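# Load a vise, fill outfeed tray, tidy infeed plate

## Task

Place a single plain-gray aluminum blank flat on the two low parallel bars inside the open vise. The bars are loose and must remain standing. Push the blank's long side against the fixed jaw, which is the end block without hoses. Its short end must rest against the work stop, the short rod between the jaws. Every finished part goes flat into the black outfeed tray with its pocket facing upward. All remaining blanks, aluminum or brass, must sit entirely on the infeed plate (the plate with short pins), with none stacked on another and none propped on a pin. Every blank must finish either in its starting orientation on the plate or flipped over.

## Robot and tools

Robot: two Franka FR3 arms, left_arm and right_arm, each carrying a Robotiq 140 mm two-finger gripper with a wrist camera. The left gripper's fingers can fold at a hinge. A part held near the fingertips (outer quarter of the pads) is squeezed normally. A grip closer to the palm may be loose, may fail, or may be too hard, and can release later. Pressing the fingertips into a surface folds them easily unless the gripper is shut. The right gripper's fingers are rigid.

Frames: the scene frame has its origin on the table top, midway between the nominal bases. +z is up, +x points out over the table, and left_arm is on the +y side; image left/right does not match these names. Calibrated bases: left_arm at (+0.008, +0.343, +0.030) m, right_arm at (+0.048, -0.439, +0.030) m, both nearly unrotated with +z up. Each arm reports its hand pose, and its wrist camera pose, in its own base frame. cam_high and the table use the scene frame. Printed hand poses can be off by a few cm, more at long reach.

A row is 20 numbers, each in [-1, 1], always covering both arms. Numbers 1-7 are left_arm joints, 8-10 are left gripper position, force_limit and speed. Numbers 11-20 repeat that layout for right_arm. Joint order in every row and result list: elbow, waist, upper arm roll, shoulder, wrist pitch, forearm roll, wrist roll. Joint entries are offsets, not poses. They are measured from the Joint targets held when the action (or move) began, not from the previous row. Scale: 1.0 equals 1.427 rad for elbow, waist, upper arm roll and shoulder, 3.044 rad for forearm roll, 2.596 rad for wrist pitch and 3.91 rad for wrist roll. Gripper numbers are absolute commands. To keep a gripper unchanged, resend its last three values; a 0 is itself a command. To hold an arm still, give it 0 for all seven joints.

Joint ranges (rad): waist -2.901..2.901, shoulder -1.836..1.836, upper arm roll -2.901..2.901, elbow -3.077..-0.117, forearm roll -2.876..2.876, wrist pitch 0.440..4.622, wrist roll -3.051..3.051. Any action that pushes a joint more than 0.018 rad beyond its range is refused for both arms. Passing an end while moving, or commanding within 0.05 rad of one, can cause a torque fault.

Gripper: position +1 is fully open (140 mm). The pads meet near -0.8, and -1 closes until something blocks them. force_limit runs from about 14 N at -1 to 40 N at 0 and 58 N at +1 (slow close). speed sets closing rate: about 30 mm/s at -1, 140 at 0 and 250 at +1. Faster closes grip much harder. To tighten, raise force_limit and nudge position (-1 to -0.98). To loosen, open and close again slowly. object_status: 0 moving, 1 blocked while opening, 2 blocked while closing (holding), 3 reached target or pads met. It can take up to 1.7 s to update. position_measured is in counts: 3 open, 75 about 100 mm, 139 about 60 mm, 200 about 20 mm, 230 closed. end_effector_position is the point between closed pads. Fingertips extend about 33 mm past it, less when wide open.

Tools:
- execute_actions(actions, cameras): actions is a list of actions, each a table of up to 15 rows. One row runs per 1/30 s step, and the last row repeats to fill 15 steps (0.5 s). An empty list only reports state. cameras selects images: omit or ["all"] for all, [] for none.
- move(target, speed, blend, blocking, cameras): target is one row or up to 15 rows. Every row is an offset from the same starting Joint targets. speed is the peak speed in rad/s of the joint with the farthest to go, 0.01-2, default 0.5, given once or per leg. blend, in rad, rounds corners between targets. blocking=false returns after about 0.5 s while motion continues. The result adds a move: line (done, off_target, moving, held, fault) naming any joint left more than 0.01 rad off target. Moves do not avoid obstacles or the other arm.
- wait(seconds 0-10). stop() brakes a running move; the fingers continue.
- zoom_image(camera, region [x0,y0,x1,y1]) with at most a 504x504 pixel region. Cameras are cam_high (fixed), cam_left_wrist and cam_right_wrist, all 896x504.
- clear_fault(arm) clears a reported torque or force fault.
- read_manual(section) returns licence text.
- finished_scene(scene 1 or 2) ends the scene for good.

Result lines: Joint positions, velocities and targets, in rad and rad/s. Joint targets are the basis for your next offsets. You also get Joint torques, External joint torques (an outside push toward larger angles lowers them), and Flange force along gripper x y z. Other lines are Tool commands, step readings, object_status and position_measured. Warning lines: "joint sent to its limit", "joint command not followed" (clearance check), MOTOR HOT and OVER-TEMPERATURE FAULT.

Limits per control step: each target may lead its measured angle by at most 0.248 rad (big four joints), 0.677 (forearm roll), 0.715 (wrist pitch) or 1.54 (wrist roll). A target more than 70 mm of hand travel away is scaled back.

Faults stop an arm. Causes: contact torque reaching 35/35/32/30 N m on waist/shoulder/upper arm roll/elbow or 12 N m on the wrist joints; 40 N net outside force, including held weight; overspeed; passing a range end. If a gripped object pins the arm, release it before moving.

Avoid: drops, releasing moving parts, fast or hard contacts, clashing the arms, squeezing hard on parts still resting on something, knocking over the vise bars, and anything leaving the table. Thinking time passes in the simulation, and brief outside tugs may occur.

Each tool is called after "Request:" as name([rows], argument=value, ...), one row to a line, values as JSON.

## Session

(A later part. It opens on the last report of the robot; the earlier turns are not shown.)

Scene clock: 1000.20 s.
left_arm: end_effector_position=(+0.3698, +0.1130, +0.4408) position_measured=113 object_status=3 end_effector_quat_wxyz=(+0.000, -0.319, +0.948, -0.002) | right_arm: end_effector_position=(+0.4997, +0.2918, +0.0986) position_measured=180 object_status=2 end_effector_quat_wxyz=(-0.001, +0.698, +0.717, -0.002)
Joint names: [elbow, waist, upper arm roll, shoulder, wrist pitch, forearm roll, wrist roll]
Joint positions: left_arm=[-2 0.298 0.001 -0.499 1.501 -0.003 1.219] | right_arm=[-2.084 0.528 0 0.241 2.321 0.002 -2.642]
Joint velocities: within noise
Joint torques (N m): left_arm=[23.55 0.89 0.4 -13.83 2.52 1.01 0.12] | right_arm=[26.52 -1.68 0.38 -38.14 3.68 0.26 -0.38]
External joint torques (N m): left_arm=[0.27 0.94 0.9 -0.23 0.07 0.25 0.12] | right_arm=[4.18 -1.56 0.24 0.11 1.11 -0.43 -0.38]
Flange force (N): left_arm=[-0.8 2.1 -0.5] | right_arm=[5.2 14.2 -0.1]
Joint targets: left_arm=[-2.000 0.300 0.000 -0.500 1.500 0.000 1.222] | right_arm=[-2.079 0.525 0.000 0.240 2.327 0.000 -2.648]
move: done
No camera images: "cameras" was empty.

Request:
move(target=[0, 0, 0, 0, 0, 0, 0, 0.128, -0.1, -1, 0.00055, 0.00547, 0, 0.00037, -0.00009, 0, 0.002, -1, -0.05, -1], speed=0.05, cameras=["cam_right_wrist"])

Request:
zoom_image(camera="cam_right_wrist", region=[370, 40, 610, 240])

Scene clock: 1019.27 s.
left_arm: end_effector_position=(+0.3698, +0.1130, +0.4408) position_measured=113 object_status=3 end_effector_quat_wxyz=(+0.000, -0.319, +0.948, -0.002) | right_arm: end_effector_position=(+0.4995, +0.2939, +0.0990) position_measured=180 object_status=2 end_effector_quat_wxyz=(-0.001, +0.696, +0.718, -0.001)
Joint names: [elbow, waist, upper arm roll, shoulder, wrist pitch, forearm roll, wrist roll]
Joint positions: left_arm=[-2 0.298 0.001 -0.499 1.501 -0.003 1.219] | right_arm=[-2.082 0.532 0 0.242 2.321 0.002 -2.642]
Joint velocities: within noise
Joint torques (N m): left_arm=[23.55 0.88 0.41 -13.8 2.51 1.02 0.12] | right_arm=[25.63 0.15 0.91 -38.52 3.05 0.51 0.02]
External joint torques (N m): left_arm=[0.11 0.86 0.81 -0.01 0.05 0.24 0.12] | right_arm=[3.23 0.14 0.65 -0.17 0.48 -0.19 0.02]
Flange force (N): left_arm=[-1.0 1.8 -0.3] | right_arm=[6.0 9.7 -1.4]
Joint targets: left_arm=[-2.000 0.300 0.000 -0.500 1.500 0.000 1.222] | right_arm=[-2.078 0.533 0.000 0.241 2.327 0.000 -2.640]
move: done
camera_calibration:
cam_right_wrist: T_world_to_cam=[[0.998817, 0.047453, -0.0105937, -0.502307], [0.048183, -0.936853, 0.346388, 0.221102], [0.00651235, -0.346488, -0.938032, 0.327017], [0, 0, 0, 1]] pos_world=[0.48893, 0.344284, 0.224843]
Images, in order (width x height): cam_right_wrist 896x504.

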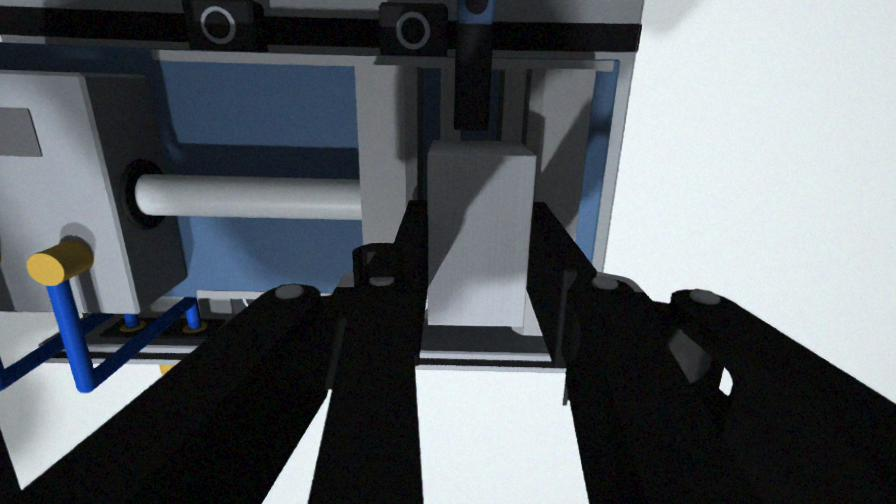

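Scaled by 2.100 from the camera's 896x504 image, which has a finer 1280x720 frame.

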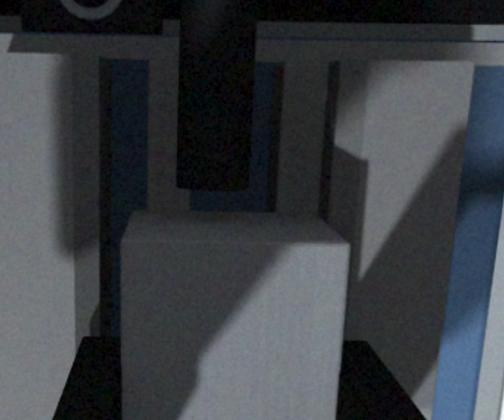

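Request:
move(target=[0, 0, 0, 0, 0, 0, 0, 0.128, -0.1, -1, 0.00385, 0.00319, 0, 0.00264, -0.00066, 0, 0.00117, -1, -0.05, -1], speed=0.05, cameras=[])

Scene clock: 1023.60 s.
left_arm: end_effector_position=(+0.3698, +0.1130, +0.4408) position_measured=113 object_status=3 end_effector_quat_wxyz=(+0.000, -0.319, +0.948, -0.002) | right_arm: end_effector_position=(+0.4993, +0.2970, +0.0986) position_measured=180 object_status=2 end_effector_quat_wxyz=(-0.001, +0.696, +0.718, -0.001)
Joint names: [elbow, waist, upper arm roll, shoulder, wrist pitch, forearm roll, wrist roll]
Joint positions: left_arm=[-2 0.298 0.001 -0.499 1.501 -0.003 1.219] | right_arm=[-2.077 0.536 0 0.246 2.321 0.002 -2.638]
Joint velocities: left_arm=[within noise] | right_arm=[0 0.001 0.001 -0.001 -0.001 0 0.006]
Joint torques (N m): left_arm=[23.5 0.89 0.43 -13.83 2.52 1.01 0.07] | right_arm=[25.86 0.07 0.88 -38.77 3.38 0.5 0.14]
External joint torques (N m): left_arm=[0.12 0.91 0.91 -0.09 0.07 0.25 0.07] | right_arm=[3.48 0.06 0.62 -0.25 0.8 -0.2 0.14]
Flange force (N): left_arm=[-0.8 2.0 -0.2] | right_arm=[6.3 9.9 -0.9]
Joint targets: left_arm=[-2.000 0.300 0.000 -0.500 1.500 0.000 1.222] | right_arm=[-2.072 0.538 0.000 0.245 2.325 0.000 -2.635]
move: done
No camera images: "cameras" was empty.

Request:
move(target=[0, 0, 0, 0, 0, 0, 0, 0.128, -0.1, -1, 0.00128, 0.00106, 0, 0.00088, -0.00022, 0, 0.00039, -1, -0.05, -1], speed=0.05, cameras=[])

Request:
move(target=[0, 0, 0, 0, 0, 0, 0, 0.128, -0.1, -1, 0.00128, 0.00106, 0, 0.00088, -0.00022, 0, 0.00039, -1, -0.05, -1], speed=0.05, cameras=["cam_right_wrist"])

Scene clock: 1027.60 s.
left_arm: end_effector_position=(+0.3697, +0.1130, +0.4407) position_measured=113 object_status=3 end_effector_quat_wxyz=(+0.000, -0.319, +0.948, -0.002) | right_arm: end_effector_position=(+0.4993, +0.2979, +0.0986) position_measured=180 object_status=2 end_effector_quat_wxyz=(-0.001, +0.696, +0.718, -0.001)
Joint names: [elbow, waist, upper arm roll, shoulder, wrist pitch, forearm roll, wrist roll]
Joint positions: left_arm=[-2 0.298 0.001 -0.499 1.501 -0.003 1.219] | right_arm=[-2.076 0.538 0 0.247 2.321 0.002 -2.636]
Joint velocities: within noise
Joint torques (N m): left_arm=[23.55 0.84 0.41 -13.86 2.51 1.03 0.11] | right_arm=[26.21 0.1 0.98 -38.76 3.4 0.51 0.01]
External joint torques (N m): left_arm=[0.19 0.86 0.86 -0.16 0.06 0.26 0.11] | right_arm=[3.82 0.19 0.8 -0.27 0.82 -0.19 0.01]
Flange force (N): left_arm=[-0.7 2.0 -0.4] | right_arm=[7.0 11.0 -1.1]
Joint targets: left_arm=[-2.000 0.300 0.000 -0.500 1.500 0.000 1.222] | right_arm=[-2.071 0.539 0.000 0.246 2.325 0.000 -2.634]
move: done
No camera images: "cameras" was empty.

Scene clock: 1028.30 s.
left_arm: end_effector_position=(+0.3697, +0.1130, +0.4407) position_measured=113 object_status=3 end_effector_quat_wxyz=(+0.000, -0.319, +0.948, -0.002) | right_arm: end_effector_position=(+0.4992, +0.2989, +0.0986) position_measured=180 object_status=2 end_effector_quat_wxyz=(-0.001, +0.696, +0.718, -0.001)
Joint names: [elbow, waist, upper arm roll, shoulder, wrist pitch, forearm roll, wrist roll]
Joint positions: left_arm=[-2 0.298 0.001 -0.499 1.501 -0.003 1.219] | right_arm=[-2.074 0.539 0 0.248 2.32 0.002 -2.634]
Joint velocities: within noise
Joint torques (N m): left_arm=[23.47 0.83 0.44 -13.84 2.52 1.02 0.1] | right_arm=[26.41 0.01 0.86 -38.84 3.38 0.52 0]
External joint torques (N m): left_arm=[0.18 0.88 0.95 -0.24 0.07 0.26 0.1] | right_arm=[4.19 0.1 0.68 -0.56 0.83 -0.17 0]
Flange force (N): left_arm=[-0.5 2.2 -0.2] | right_arm=[7.2 11.7 -1.8]
Joint targets: left_arm=[-2.000 0.300 0.000 -0.500 1.500 0.000 1.222] | right_arm=[-2.069 0.541 0.000 0.247 2.324 0.000 -2.632]
move: done
camera_calibration:
cam_right_wrist: T_world_to_cam=[[0.998834, 0.0472505, -0.00992784, -0.502356], [0.0477647, -0.936989, 0.346078, 0.22624], [0.00705009, -0.346149, -0.938153, 0.327959], [0, 0, 0, 1]] pos_world=[0.488652, 0.349244, 0.224392]
Images, in order (width x height): cam_right_wrist 896x504.

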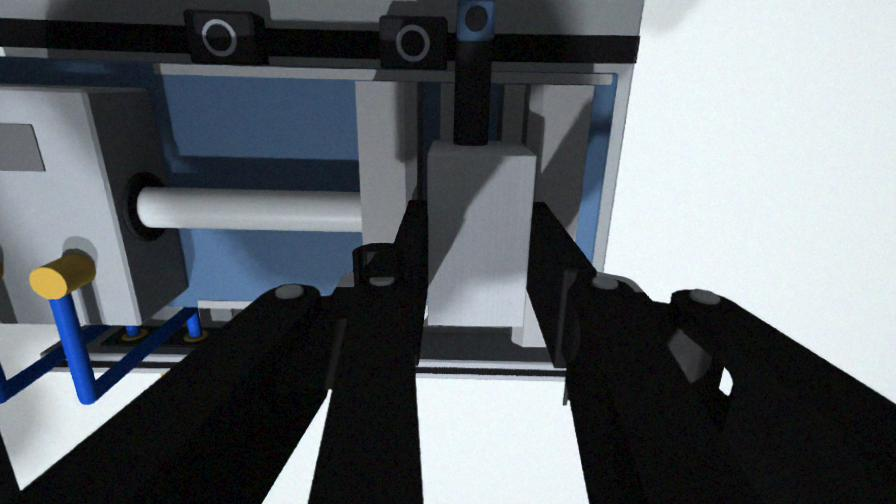

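Request:
zoom_image(camera="cam_right_wrist", region=[400, 70, 560, 200])

Scaled by 3.150 from the camera's 896x504 image, which has a finer 1280x720 frame.

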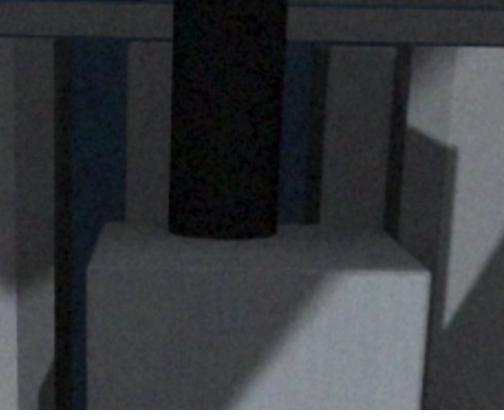

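Request:
move(target=[0, 0, 0, 0, 0, 0, 0, 0.128, -0.1, -1, 0.00128, 0.00106, 0, 0.00088, -0.00022, 0, 0.00039, -1, -0.05, -1], speed=0.05, cameras=[])

Scene clock: 1036.60 s.
left_arm: end_effector_position=(+0.3697, +0.1130, +0.4407) position_measured=113 object_status=3 end_effector_quat_wxyz=(+0.000, -0.319, +0.948, -0.002) | right_arm: end_effector_position=(+0.4993, +0.2993, +0.0986) position_measured=180 object_status=2 end_effector_quat_wxyz=(-0.001, +0.697, +0.717, -0.001)
Joint names: [elbow, waist, upper arm roll, shoulder, wrist pitch, forearm roll, wrist roll]
Joint positions: left_arm=[-2 0.298 0.001 -0.499 1.501 -0.003 1.219] | right_arm=[-2.072 0.54 0 0.249 2.319 0.002 -2.633]
Joint velocities: within noise
Joint torques (N m): left_arm=[23.49 0.87 0.41 -13.78 2.52 1.01 0.11] | right_arm=[26.59 0.76 1.63 -38.71 3.53 0.51 0.08]
External joint torques (N m): left_arm=[0.14 0.94 0.94 -0.05 0.07 0.25 0.11] | right_arm=[4.21 0.79 1.39 -0.13 0.96 -0.19 0.08]
Flange force (N): left_arm=[-1.0 2.0 -0.3] | right_arm=[8.9 11.9 -0.9]
Joint targets: left_arm=[-2.000 0.300 0.000 -0.500 1.500 0.000 1.222] | right_arm=[-2.067 0.542 0.000 0.248 2.323 0.000 -2.631]
move: done
No camera images: "cameras" was empty.

Request:
move(target=[0, 0, 0, 0, 0, 0, 0, 0.128, -0.1, -1, 0.00128, 0.00106, 0, 0.00088, -0.00022, 0, 0.00039, -1, -0.05, -1], speed=0.05, cameras=["cam_right_wrist"])

Request:
zoom_image(camera="cam_right_wrist", region=[400, 70, 560, 200])

Scene clock: 1039.63 s.
left_arm: end_effector_position=(+0.3697, +0.1130, +0.4407) position_measured=113 object_status=3 end_effector_quat_wxyz=(+0.000, -0.319, +0.948, -0.002) | right_arm: end_effector_position=(+0.4993, +0.2993, +0.0986) position_measured=180 object_status=2 end_effector_quat_wxyz=(-0.001, +0.697, +0.717, -0.002)
Joint names: [elbow, waist, upper arm roll, shoulder, wrist pitch, forearm roll, wrist roll]
Joint positions: left_arm=[-2 0.298 0.001 -0.499 1.501 -0.003 1.219] | right_arm=[-2.071 0.54 -0.001 0.25 2.317 0.002 -2.633]
Joint velocities: within noise
Joint torques (N m): left_arm=[23.55 0.83 0.4 -13.79 2.54 1.01 0.08] | right_arm=[26.76 1.1 1.73 -38.49 3.7 0.7 0.07]
External joint torques (N m): left_arm=[0.28 0.8 0.78 -0.23 0.09 0.24 0.08] | right_arm=[4.43 1.01 1.39 0.02 1.14 0.01 0.07]
Flange force (N): left_arm=[-0.7 1.7 -0.5] | right_arm=[9.5 12.7 -0.4]
Joint targets: left_arm=[-2.000 0.300 0.000 -0.500 1.500 0.000 1.222] | right_arm=[-2.065 0.544 0.000 0.250 2.323 0.000 -2.629]
move: done
camera_calibration:
cam_right_wrist: T_world_to_cam=[[0.998844, 0.0467186, -0.0112813, -0.50213], [0.0477267, -0.936526, 0.347333, 0.226347], [0.00566165, -0.34747, -0.937674, 0.329159], [0, 0, 0, 1]] pos_world=[0.488883, 0.349812, 0.224361]
Images, in order (width x height): cam_right_wrist 896x504.

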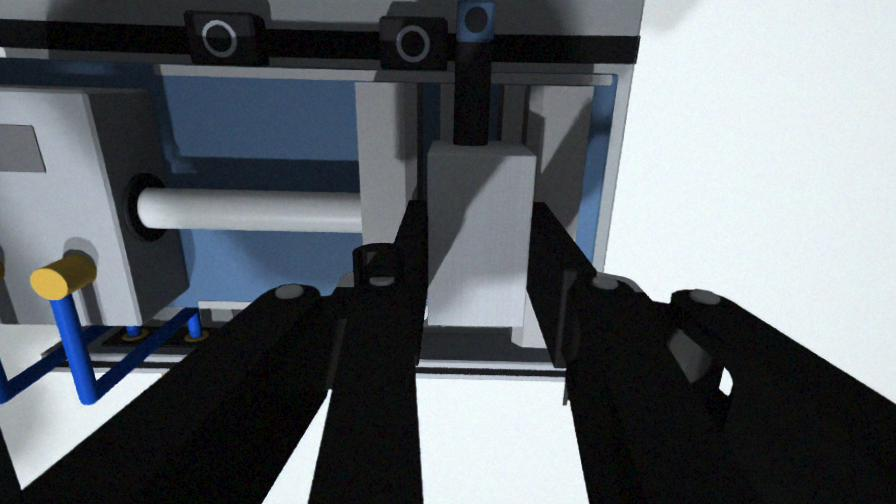

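Scaled by 3.150 from the camera's 896x504 image, which has a finer 1280x720 frame.

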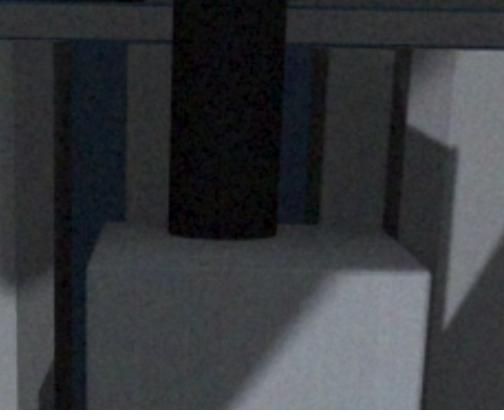

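Request:
move(target=[0, 0, 0, 0, 0, 0, 0, 0.128, -0.1, -1, -0.00455, 0.00008, 0, -0.00312, 0.00079, 0, 0.00003, -1, -0.05, -1], speed=0.05, cameras=[])

Request:
move(target=[0, 0, 0, 0, 0, 0, 0, 0.128, -0.1, -1, -0.00047, 0, 0, 0.00111, 0.00087, 0, 0, -1, -0.05, -1], speed=0.05, cameras=[])

Scene clock: 1046.00 s.
left_arm: end_effector_position=(+0.3697, +0.1130, +0.4407) position_measured=113 object_status=3 end_effector_quat_wxyz=(+0.000, -0.319, +0.948, -0.002) | right_arm: end_effector_position=(+0.4992, +0.2993, +0.0987) position_measured=180 object_status=2 end_effector_quat_wxyz=(-0.001, +0.697, +0.717, -0.001)
Joint names: [elbow, waist, upper arm roll, shoulder, wrist pitch, forearm roll, wrist roll]
Joint positions: left_arm=[-2 0.298 0.001 -0.499 1.501 -0.003 1.219] | right_arm=[-2.072 0.541 -0.001 0.249 2.318 0.001 -2.632]
Joint velocities: within noise
Joint torques (N m): left_arm=[23.54 0.89 0.41 -13.79 2.52 1.02 0.06] | right_arm=[24.7 1.24 1.99 -39.88 3.12 0.72 0.08]
External joint torques (N m): left_arm=[0.13 0.89 0.85 0.04 0.06 0.25 0.06] | right_arm=[2.36 1.28 1.76 -1.32 0.56 0.03 0.08]
Flange force (N): left_arm=[-1.1 1.7 -0.3] | right_arm=[4.7 3.0 -2.4]
Joint targets: left_arm=[-2.000 0.300 0.000 -0.500 1.500 0.000 1.222] | right_arm=[-2.072 0.544 0.000 0.245 2.325 0.000 -2.629]
move: done
No camera images: "cameras" was empty.

Scene clock: 1046.70 s.
left_arm: end_effector_position=(+0.3697, +0.1130, +0.4407) position_measured=113 object_status=3 end_effector_quat_wxyz=(+0.000, -0.319, +0.948, -0.002) | right_arm: end_effector_position=(+0.4992, +0.2993, +0.0986) position_measured=180 object_status=2 end_effector_quat_wxyz=(-0.001, +0.697, +0.717, -0.001)
Joint names: [elbow, waist, upper arm roll, shoulder, wrist pitch, forearm roll, wrist roll]
Joint positions: left_arm=[-2 0.298 0.001 -0.499 1.501 -0.003 1.219] | right_arm=[-2.072 0.541 -0.001 0.249 2.318 0.001 -2.632]
Joint velocities: within noise
Joint torques (N m): left_arm=[23.53 0.87 0.41 -13.81 2.53 1.02 0.07] | right_arm=[24.36 1.22 1.96 -38.96 3.4 0.74 0.06]
External joint torques (N m): left_arm=[0.16 0.94 0.95 -0.06 0.08 0.26 0.07] | right_arm=[2.02 1.21 1.7 -0.45 0.84 0.05 0.06]
Flange force (N): left_arm=[-1.0 2.0 -0.3] | right_arm=[4.9 3.6 -0.2]
Joint targets: left_arm=[-2.000 0.300 0.000 -0.500 1.500 0.000 1.222] | right_arm=[-2.072 0.544 0.000 0.247 2.327 0.000 -2.629]
move: done
No camera images: "cameras" was empty.

Request:
move(target=[0, 0, 0, 0, 0, 0, 0, 0.128, -0.1, -1, -0.00047, 0, 0, 0.00111, 0.00087, 0, 0, -1, -0.05, -1], speed=0.05, cameras=[])

Request:
move(target=[0, 0, 0, 0, 0, 0, 0, 0.128, -0.1, -1, -0.00047, 0, 0, 0.00111, 0.00087, 0, 0, -1, -0.05, -1], speed=0.05, cameras=[])

Scene clock: 1050.63 s.
left_arm: end_effector_position=(+0.3697, +0.1130, +0.4407) position_measured=113 object_status=3 end_effector_quat_wxyz=(+0.000, -0.319, +0.948, -0.002) | right_arm: end_effector_position=(+0.4992, +0.2993, +0.0986) position_measured=180 object_status=2 end_effector_quat_wxyz=(-0.001, +0.697, +0.717, -0.001)
Joint names: [elbow, waist, upper arm roll, shoulder, wrist pitch, forearm roll, wrist roll]
Joint positions: left_arm=[-2 0.298 0.001 -0.499 1.501 -0.003 1.219] | right_arm=[-2.073 0.541 -0.001 0.249 2.319 0.001 -2.632]
Joint velocities: within noise
Joint torques (N m): left_arm=[23.55 0.86 0.38 -13.76 2.54 1.01 0.11] | right_arm=[24.22 1.22 1.98 -37.97 3.63 0.74 0.09]
External joint torques (N m): left_arm=[0.06 0.88 0.84 0.12 0.07 0.24 0.11] | right_arm=[1.94 1.3 1.8 0.49 1.08 0.05 0.09]
Flange force (N): left_arm=[-1.2 1.8 -0.1] | right_arm=[6.0 5.2 1.9]
Joint targets: left_arm=[-2.000 0.300 0.000 -0.500 1.500 0.000 1.222] | right_arm=[-2.073 0.544 0.000 0.248 2.329 0.000 -2.629]
move: done
No camera images: "cameras" was empty.

Scene clock: 1051.33 s.
left_arm: end_effector_position=(+0.3697, +0.1130, +0.4407) position_measured=113 object_status=3 end_effector_quat_wxyz=(+0.000, -0.319, +0.948, -0.002) | right_arm: end_effector_position=(+0.4992, +0.2993, +0.0986) position_measured=180 object_status=2 end_effector_quat_wxyz=(-0.001, +0.697, +0.717, -0.001)
Joint names: [elbow, waist, upper arm roll, shoulder, wrist pitch, forearm roll, wrist roll]
Joint positions: left_arm=[-2 0.298 0.001 -0.499 1.501 -0.003 1.219] | right_arm=[-2.073 0.541 -0.001 0.249 2.319 0.001 -2.632]
Joint velocities: within noise
Joint torques (N m): left_arm=[23.48 0.83 0.41 -13.8 2.54 1.01 0.09] | right_arm=[23.87 1.12 1.92 -36.95 3.89 0.76 0.08]
External joint torques (N m): left_arm=[0.22 0.9 0.95 -0.22 0.09 0.25 0.09] | right_arm=[1.41 0.94 1.5 1.72 1.31 0.06 0.08]
Flange force (N): left_arm=[-0.7 2.1 -0.3] | right_arm=[5.9 6.3 4.7]
Joint targets: left_arm=[-2.000 0.300 0.000 -0.500 1.500 0.000 1.222] | right_arm=[-2.074 0.544 0.000 0.250 2.332 0.000 -2.629]
move: off_target (right_arm); right_arm: the wrist pitch is farthest, 0.012 rad from its target
No camera images: "cameras" was empty.

Request:
move(target=[0, 0, 0, 0, 0, 0, 0, 0.128, -0.1, -1, 0.00213, -0.00178, 0, -0.00069, -0.00155, 0, -0.00065, -1, -0.05, -1], speed=0.05, cameras=["cam_high", "cam_right_wrist"])

Scene clock: 1073.07 s.
left_arm: end_effector_position=(+0.3697, +0.1130, +0.4407) position_measured=113 object_status=3 end_effector_quat_wxyz=(+0.000, -0.319, +0.948, -0.002) | right_arm: end_effector_position=(+0.4992, +0.2993, +0.0986) position_measured=180 object_status=2 end_effector_quat_wxyz=(-0.001, +0.697, +0.717, -0.001)
Joint names: [elbow, waist, upper arm roll, shoulder, wrist pitch, forearm roll, wrist roll]
Joint positions: left_arm=[-2 0.298 0.001 -0.499 1.501 -0.003 1.219] | right_arm=[-2.073 0.541 -0.001 0.249 2.319 0.001 -2.632]
Joint velocities: within noise
Joint torques (N m): left_arm=[23.57 0.83 0.4 -13.83 2.53 1.02 0.09] | right_arm=[24.73 0.59 1.93 -37.5 3.78 0.75 -0.03]
External joint torques (N m): left_arm=[0.21 0.72 0.67 -0.12 0.08 0.24 0.09] | right_arm=[2.29 0.53 1.63 1.16 1.2 0.06 -0.03]
Flange force (N): left_arm=[-0.8 1.5 -0.4] | right_arm=[6.4 8.4 3.0]
Joint targets: left_arm=[-2.000 0.300 0.000 -0.500 1.500 0.000 1.222] | right_arm=[-2.071 0.541 0.000 0.249 2.328 0.000 -2.632]
move: done
camera_calibration:
cam_right_wrist: T_world_to_cam=[[0.998873, 0.0464267, -0.00981806, -0.502081], [0.0469477, -0.936719, 0.346921, 0.226811], [0.00690964, -0.346991, -0.937843, 0.328371], [0, 0, 0, 1]] pos_world=[0.488598, 0.34971, 0.224345]
Images, in order (width x height): cam_high 896x504, cam_right_wrist 896x504.

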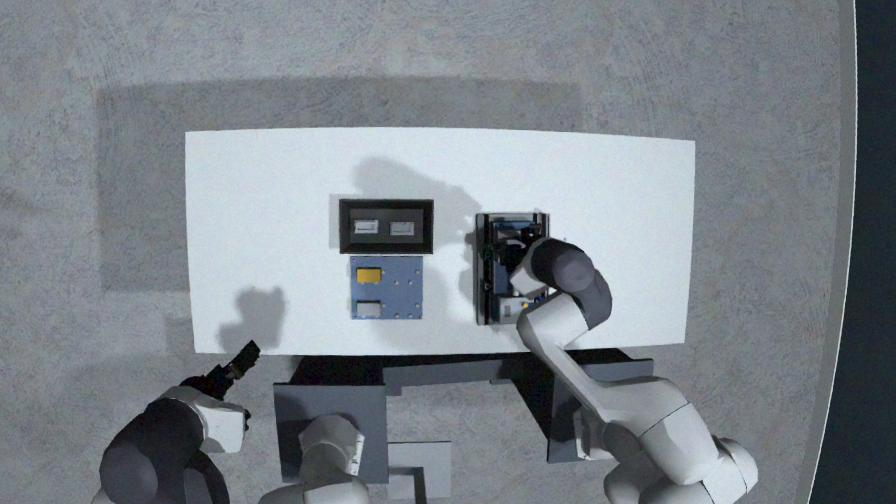

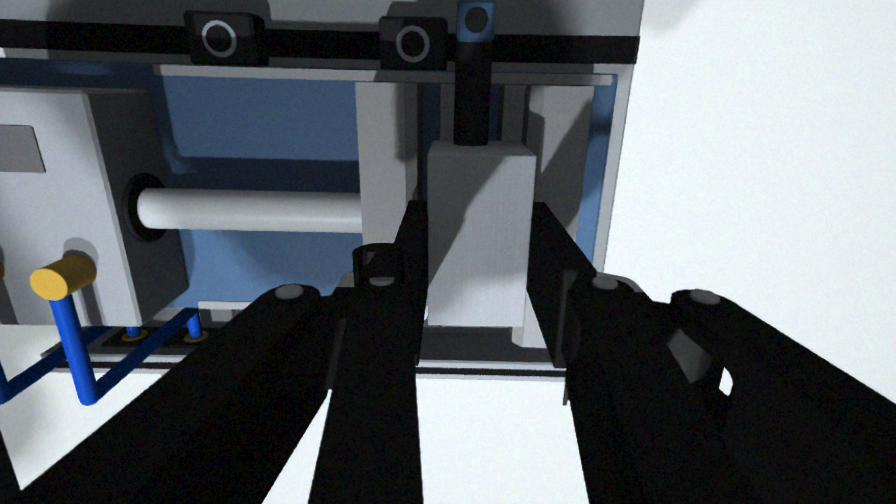

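Request:
zoom_image(camera="cam_right_wrist", region=[400, 280, 580, 400])

Scaled by 2.800 from the camera's 896x504 image, which has a finer 1280x720 frame.

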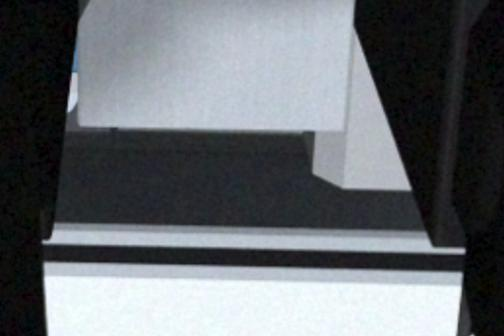

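Request:
execute_actions([
  [[0, 0, 0, 0, 0, 0, 0, 0.128, -0.1, -1, 0, 0, 0, 0, 0, 0, 0, -0.15, -0.05, -1]],
  [[0, 0, 0, 0, 0, 0, 0, 0.128, -0.1, -1, 0, 0, 0, 0, 0, 0, 0, -0.15, -0.05, -1]],
], cameras=["cam_right_wrist"])

Request:
zoom_image(camera="cam_right_wrist", region=[400, 70, 560, 200])

Scene clock: 1082.97 s.
left_arm: end_effector_position=(+0.3697, +0.1130, +0.4407) position_measured=113 object_status=3 end_effector_quat_wxyz=(+0.000, -0.319, +0.948, -0.002) | right_arm: end_effector_position=(+0.5008, +0.3002, +0.0993) position_measured=148 object_status=3 end_effector_quat_wxyz=(+0.000, +0.697, +0.717, +0.001)
Joint names: [elbow, waist, upper arm roll, shoulder, wrist pitch, forearm roll, wrist roll]
Joint positions: left_arm=[-2 0.298 0.001 -0.499 1.501 -0.003 1.219] | right_arm=[-2.072 0.541 -0.001 0.249 2.324 0.001 -2.632]
Joint velocities: within noise
Joint torques (N m): left_arm=[23.53 0.86 0.42 -13.78 2.54 1.02 0.07] | right_arm=[24.06 -0.27 1.14 -37.98 2.75 0.72 -0.04]
External joint torques (N m): left_arm=[0.27 0.87 0.87 -0.27 0.09 0.25 0.07] | right_arm=[1.76 -0.23 0.91 0.46 0.19 0.03 -0.04]
External joint torques at the end of the 1st action: left_arm=[0.2 0.86 0.86 -0.26 0.08 0.26 0.1] | right_arm=[1.83 -0.22 0.88 0.59 0.28 0.02 -0.07]
Flange force (N): left_arm=[-0.6 1.9 -0.5] | right_arm=[4.0 6.7 0.0]
Flange force at the end of the 1st action (N): left_arm=[-0.5 2.0 -0.3] | right_arm=[4.2 7.1 0.4]
Joint targets: left_arm=[-2.000 0.300 0.000 -0.500 1.500 0.000 1.222] | right_arm=[-2.071 0.541 0.000 0.249 2.328 0.000 -2.632]
Step readings (joint positions of left_arm | right_arm; steps 1 to 15: 1st action; 16 to 30: 2nd action):
0: [-2.000 0.298 0.001 -0.499 1.501 -0.003 1.219] | [-2.073 0.541 -0.001 0.249 2.319 0.001 -2.632]
1: [-2.000 0.298 0.001 -0.499 1.501 -0.003 1.219] | [-2.073 0.541 -0.001 0.249 2.319 0.001 -2.632]
2: [-2.000 0.298 0.001 -0.499 1.501 -0.003 1.219] | [-2.073 0.541 -0.001 0.249 2.319 0.001 -2.632]
4: [-2.000 0.298 0.001 -0.499 1.501 -0.003 1.219] | [-2.073 0.541 -0.001 0.249 2.320 0.001 -2.632]
8: [-2.000 0.298 0.001 -0.499 1.501 -0.003 1.219] | [-2.072 0.541 -0.001 0.249 2.322 0.001 -2.632]
15: [-2.000 0.298 0.001 -0.499 1.501 -0.003 1.219] | [-2.072 0.541 -0.001 0.249 2.323 0.001 -2.632]
16: [-2.000 0.298 0.001 -0.499 1.501 -0.003 1.219] | [-2.072 0.541 -0.001 0.249 2.323 0.001 -2.632]
17: [-2.000 0.298 0.001 -0.499 1.501 -0.003 1.219] | [-2.072 0.541 -0.001 0.249 2.323 0.001 -2.632]
19: [-2.000 0.298 0.001 -0.499 1.501 -0.003 1.219] | [-2.072 0.541 -0.001 0.249 2.323 0.001 -2.632]
23: [-2.000 0.298 0.001 -0.499 1.501 -0.003 1.219] | [-2.072 0.541 -0.001 0.249 2.323 0.001 -2.632]
30: [-2.000 0.298 0.001 -0.499 1.501 -0.003 1.219] | [-2.072 0.541 -0.001 0.249 2.323 0.001 -2.632]
camera_calibration:
cam_right_wrist: T_world_to_cam=[[0.998906, 0.0464502, -0.00532203, -0.504165], [0.0454368, -0.937624, 0.344669, 0.228606], [0.0110199, -0.344534, -0.938709, 0.326713], [0, 0, 0, 1]] pos_world=[0.489626, 0.350329, 0.225212]
Images, in order (width x height): cam_right_wrist 896x504.

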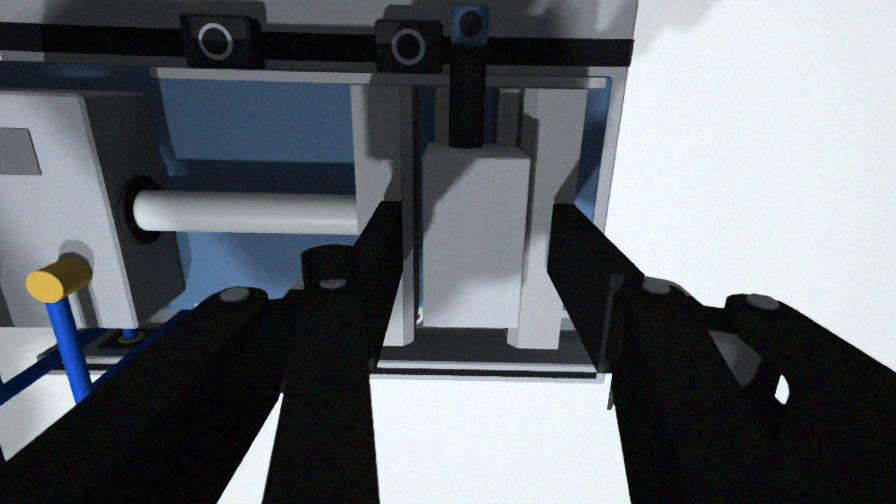

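Scaled by 3.150 from the camera's 896x504 image, which has a finer 1280x720 frame.

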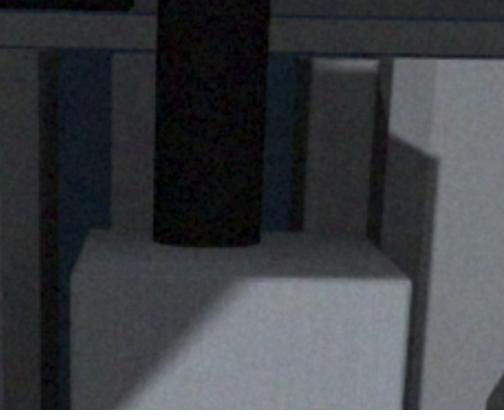

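Request:
zoom_image(camera="cam_right_wrist", region=[430, 75, 550, 155])

Request:
zoom_image(camera="cam_right_wrist", region=[390, 270, 590, 390])

Scaled by 4.200 from the camera's 896x504 image, which has a finer 1280x720 frame.

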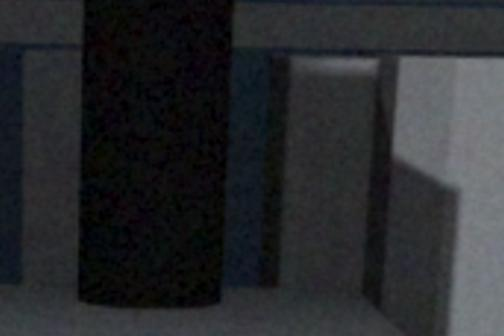

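Scaled by 2.520 from the camera's 896x504 image, which has a finer 1280x720 frame.

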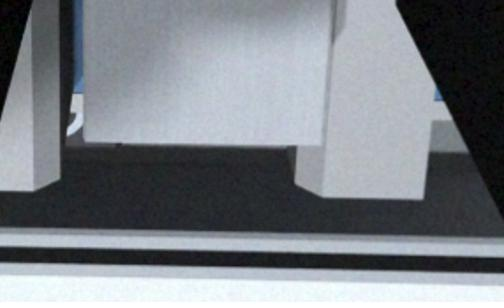

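Request:
move(target=[0, 0, 0, 0, 0, 0, 0, 0.128, -0.1, -1, 0.06622, -0.00098, 0, -0.08227, -0.0817, 0, -0.00036, -0.15, -0.05, -1], speed=0.15, cameras=["cam_right_wrist"])

Request:
zoom_image(camera="cam_right_wrist", region=[370, 60, 610, 340])

Scene clock: 1113.83 s.
left_arm: end_effector_position=(+0.3697, +0.1130, +0.4407) position_measured=113 object_status=3 end_effector_quat_wxyz=(+0.000, -0.319, +0.948, -0.002) | right_arm: end_effector_position=(+0.5034, +0.3019, +0.1920) position_measured=148 object_status=3 end_effector_quat_wxyz=(+0.001, +0.697, +0.717, +0.006)
Joint names: [elbow, waist, upper arm roll, shoulder, wrist pitch, forearm roll, wrist roll]
Joint positions: left_arm=[-2 0.298 0.001 -0.499 1.501 -0.003 1.219] | right_arm=[-1.977 0.541 -0.001 0.132 2.121 0.001 -2.632]
Joint velocities: left_arm=[within noise] | right_arm=[0 -0.001 0.001 0.001 -0.004 0 0.002]
Joint torques (N m): left_arm=[23.56 0.88 0.44 -13.8 2.54 1.01 0.09] | right_arm=[25.62 -0.35 0.94 -35.91 2.35 0.84 -0.13]
External joint torques (N m): left_arm=[0.18 0.82 0.8 -0.07 0.08 0.23 0.09] | right_arm=[1.55 -0.32 0.84 0.41 -0.25 0.02 -0.13]
Flange force (N): left_arm=[-0.9 1.7 -0.4] | right_arm=[3.7 6.5 -2.2]
Joint targets: left_arm=[-2.000 0.300 0.000 -0.500 1.500 0.000 1.222] | right_arm=[-1.976 0.540 0.000 0.132 2.116 0.000 -2.633]
move: done
camera_calibration:
cam_right_wrist: T_world_to_cam=[[0.998908, 0.0466567, 0.00229988, -0.507923], [0.0430856, -0.93924, 0.340545, 0.200617], [0.0180489, -0.340075, -0.940225, 0.409616], [0, 0, 0, 1]] pos_world=[0.491332, 0.351425, 0.31798]
Images, in order (width x height): cam_right_wrist 896x504.

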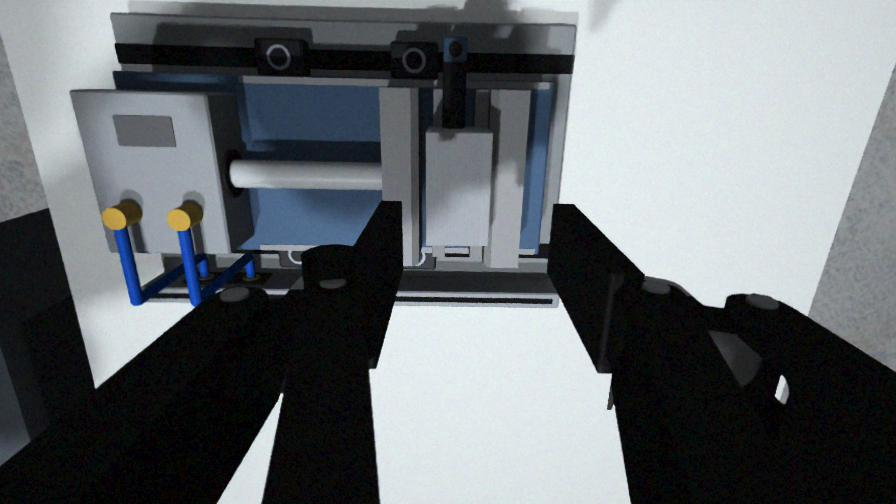

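Scaled by 1.800 from the camera's 896x504 image, which has a finer 1280x720 frame.

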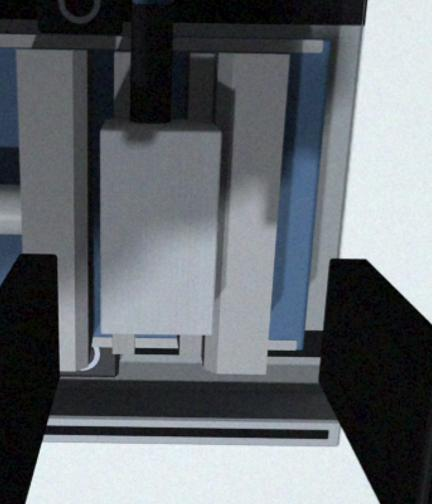

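Request:
zoom_image(camera="cam_right_wrist", region=[400, 80, 540, 180])

Request:
zoom_image(camera="cam_right_wrist", region=[400, 180, 540, 280])

Scaled by 3.600 from the camera's 896x504 image, which has a finer 1280x720 frame.

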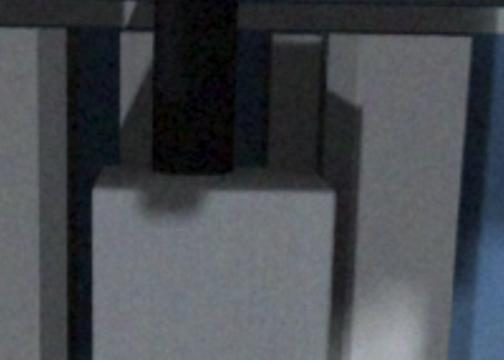

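Scaled by 3.600 from the camera's 896x504 image, which has a finer 1280x720 frame.

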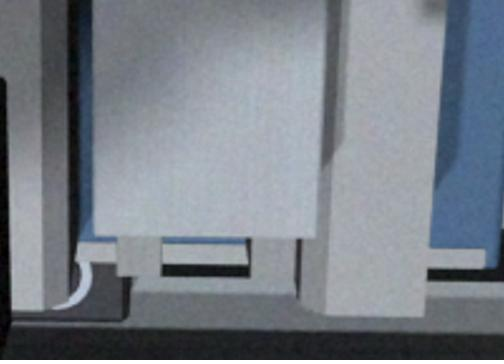

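Request:
execute_actions(actions=[], cameras=["cam_high", "cam_left_wrist"])

Request:
zoom_image(camera="cam_high", region=[330, 190, 450, 330])

Scene clock: 1137.63 s.
left_arm: end_effector_position=(+0.3697, +0.1130, +0.4407) position_measured=113 object_status=3 end_effector_quat_wxyz=(+0.000, -0.319, +0.948, -0.002) | right_arm: end_effector_position=(+0.5031, +0.3018, +0.1919) position_measured=148 object_status=3 end_effector_quat_wxyz=(+0.001, +0.697, +0.717, +0.005)
Joint names: [elbow, waist, upper arm roll, shoulder, wrist pitch, forearm roll, wrist roll]
Joint positions: left_arm=[-2 0.298 0.001 -0.499 1.501 -0.003 1.219] | right_arm=[-1.977 0.541 -0.001 0.132 2.12 0.001 -2.632]
Joint velocities: within noise
Joint torques (N m): left_arm=[23.52 0.84 0.44 -13.81 2.53 1.02 0.1] | right_arm=[25.61 -0.27 0.91 -35.95 2.34 0.84 -0.18]
External joint torques (N m): left_arm=[0.23 0.89 0.95 -0.22 0.09 0.25 0.1] | right_arm=[1.41 -0.39 0.67 0.63 -0.28 0.01 -0.18]
Flange force (N): left_arm=[-0.7 2.1 -0.4] | right_arm=[3.5 6.7 -1.9]
Joint targets: left_arm=[-2.000 0.300 0.000 -0.500 1.500 0.000 1.222] | right_arm=[-1.976 0.540 0.000 0.132 2.116 0.000 -2.633]
Tool commands: left_gripper/position=+0.128 left_gripper/force_limit=-0.1 left_gripper/speed=-1.0 right_gripper/position=-0.15 right_gripper/force_limit=-0.05 right_gripper/speed=-1.0
camera_calibration:
cam_left_wrist: T_world_to_cam=[[-0.604729, 0.796428, -0.00241281, 0.141629], [0.749103, 0.569818, 0.337865, -0.482149], [0.27046, 0.202509, -0.941192, 0.434823], [0, 0, 0, 1]] pos_world=[0.329224, 0.0738845, 0.572495]
Images, in order (width x height): cam_high 896x504, cam_left_wrist 896x504.

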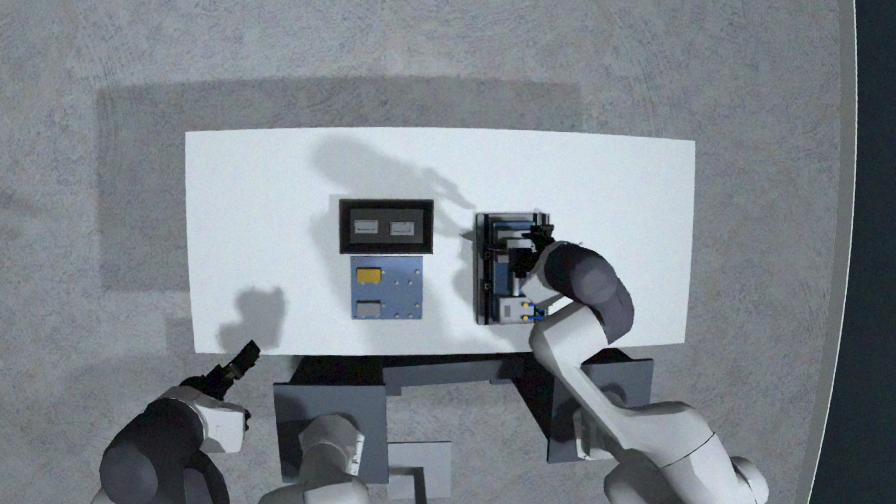

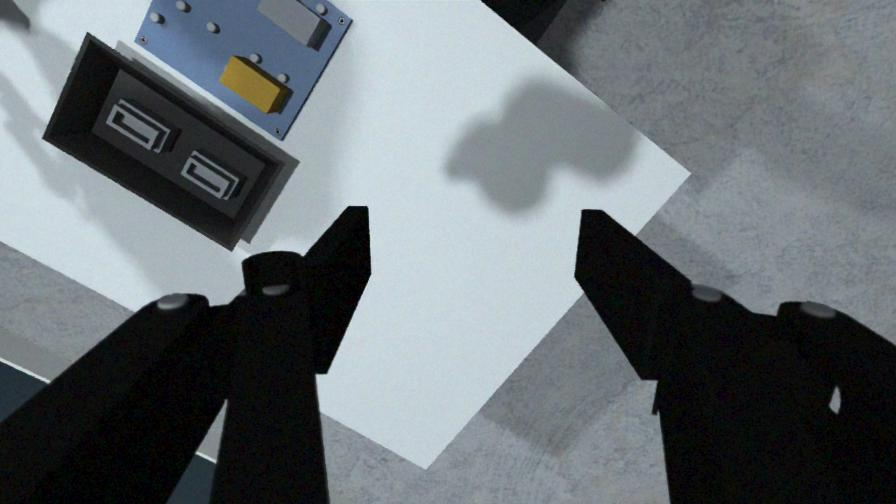

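Scaled by 3.600 from the camera's 896x504 image, which has a finer 1280x720 frame.

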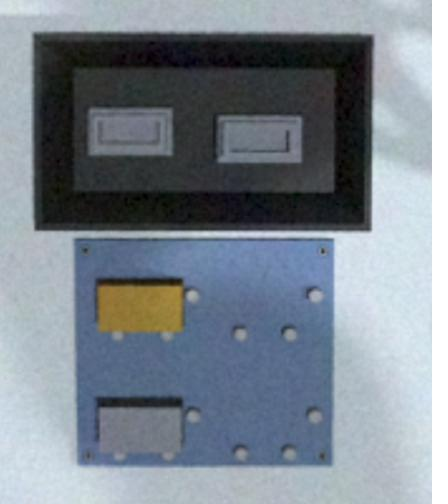

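Request:
finished_scene(scene=1)

The scene is finished: the task was done.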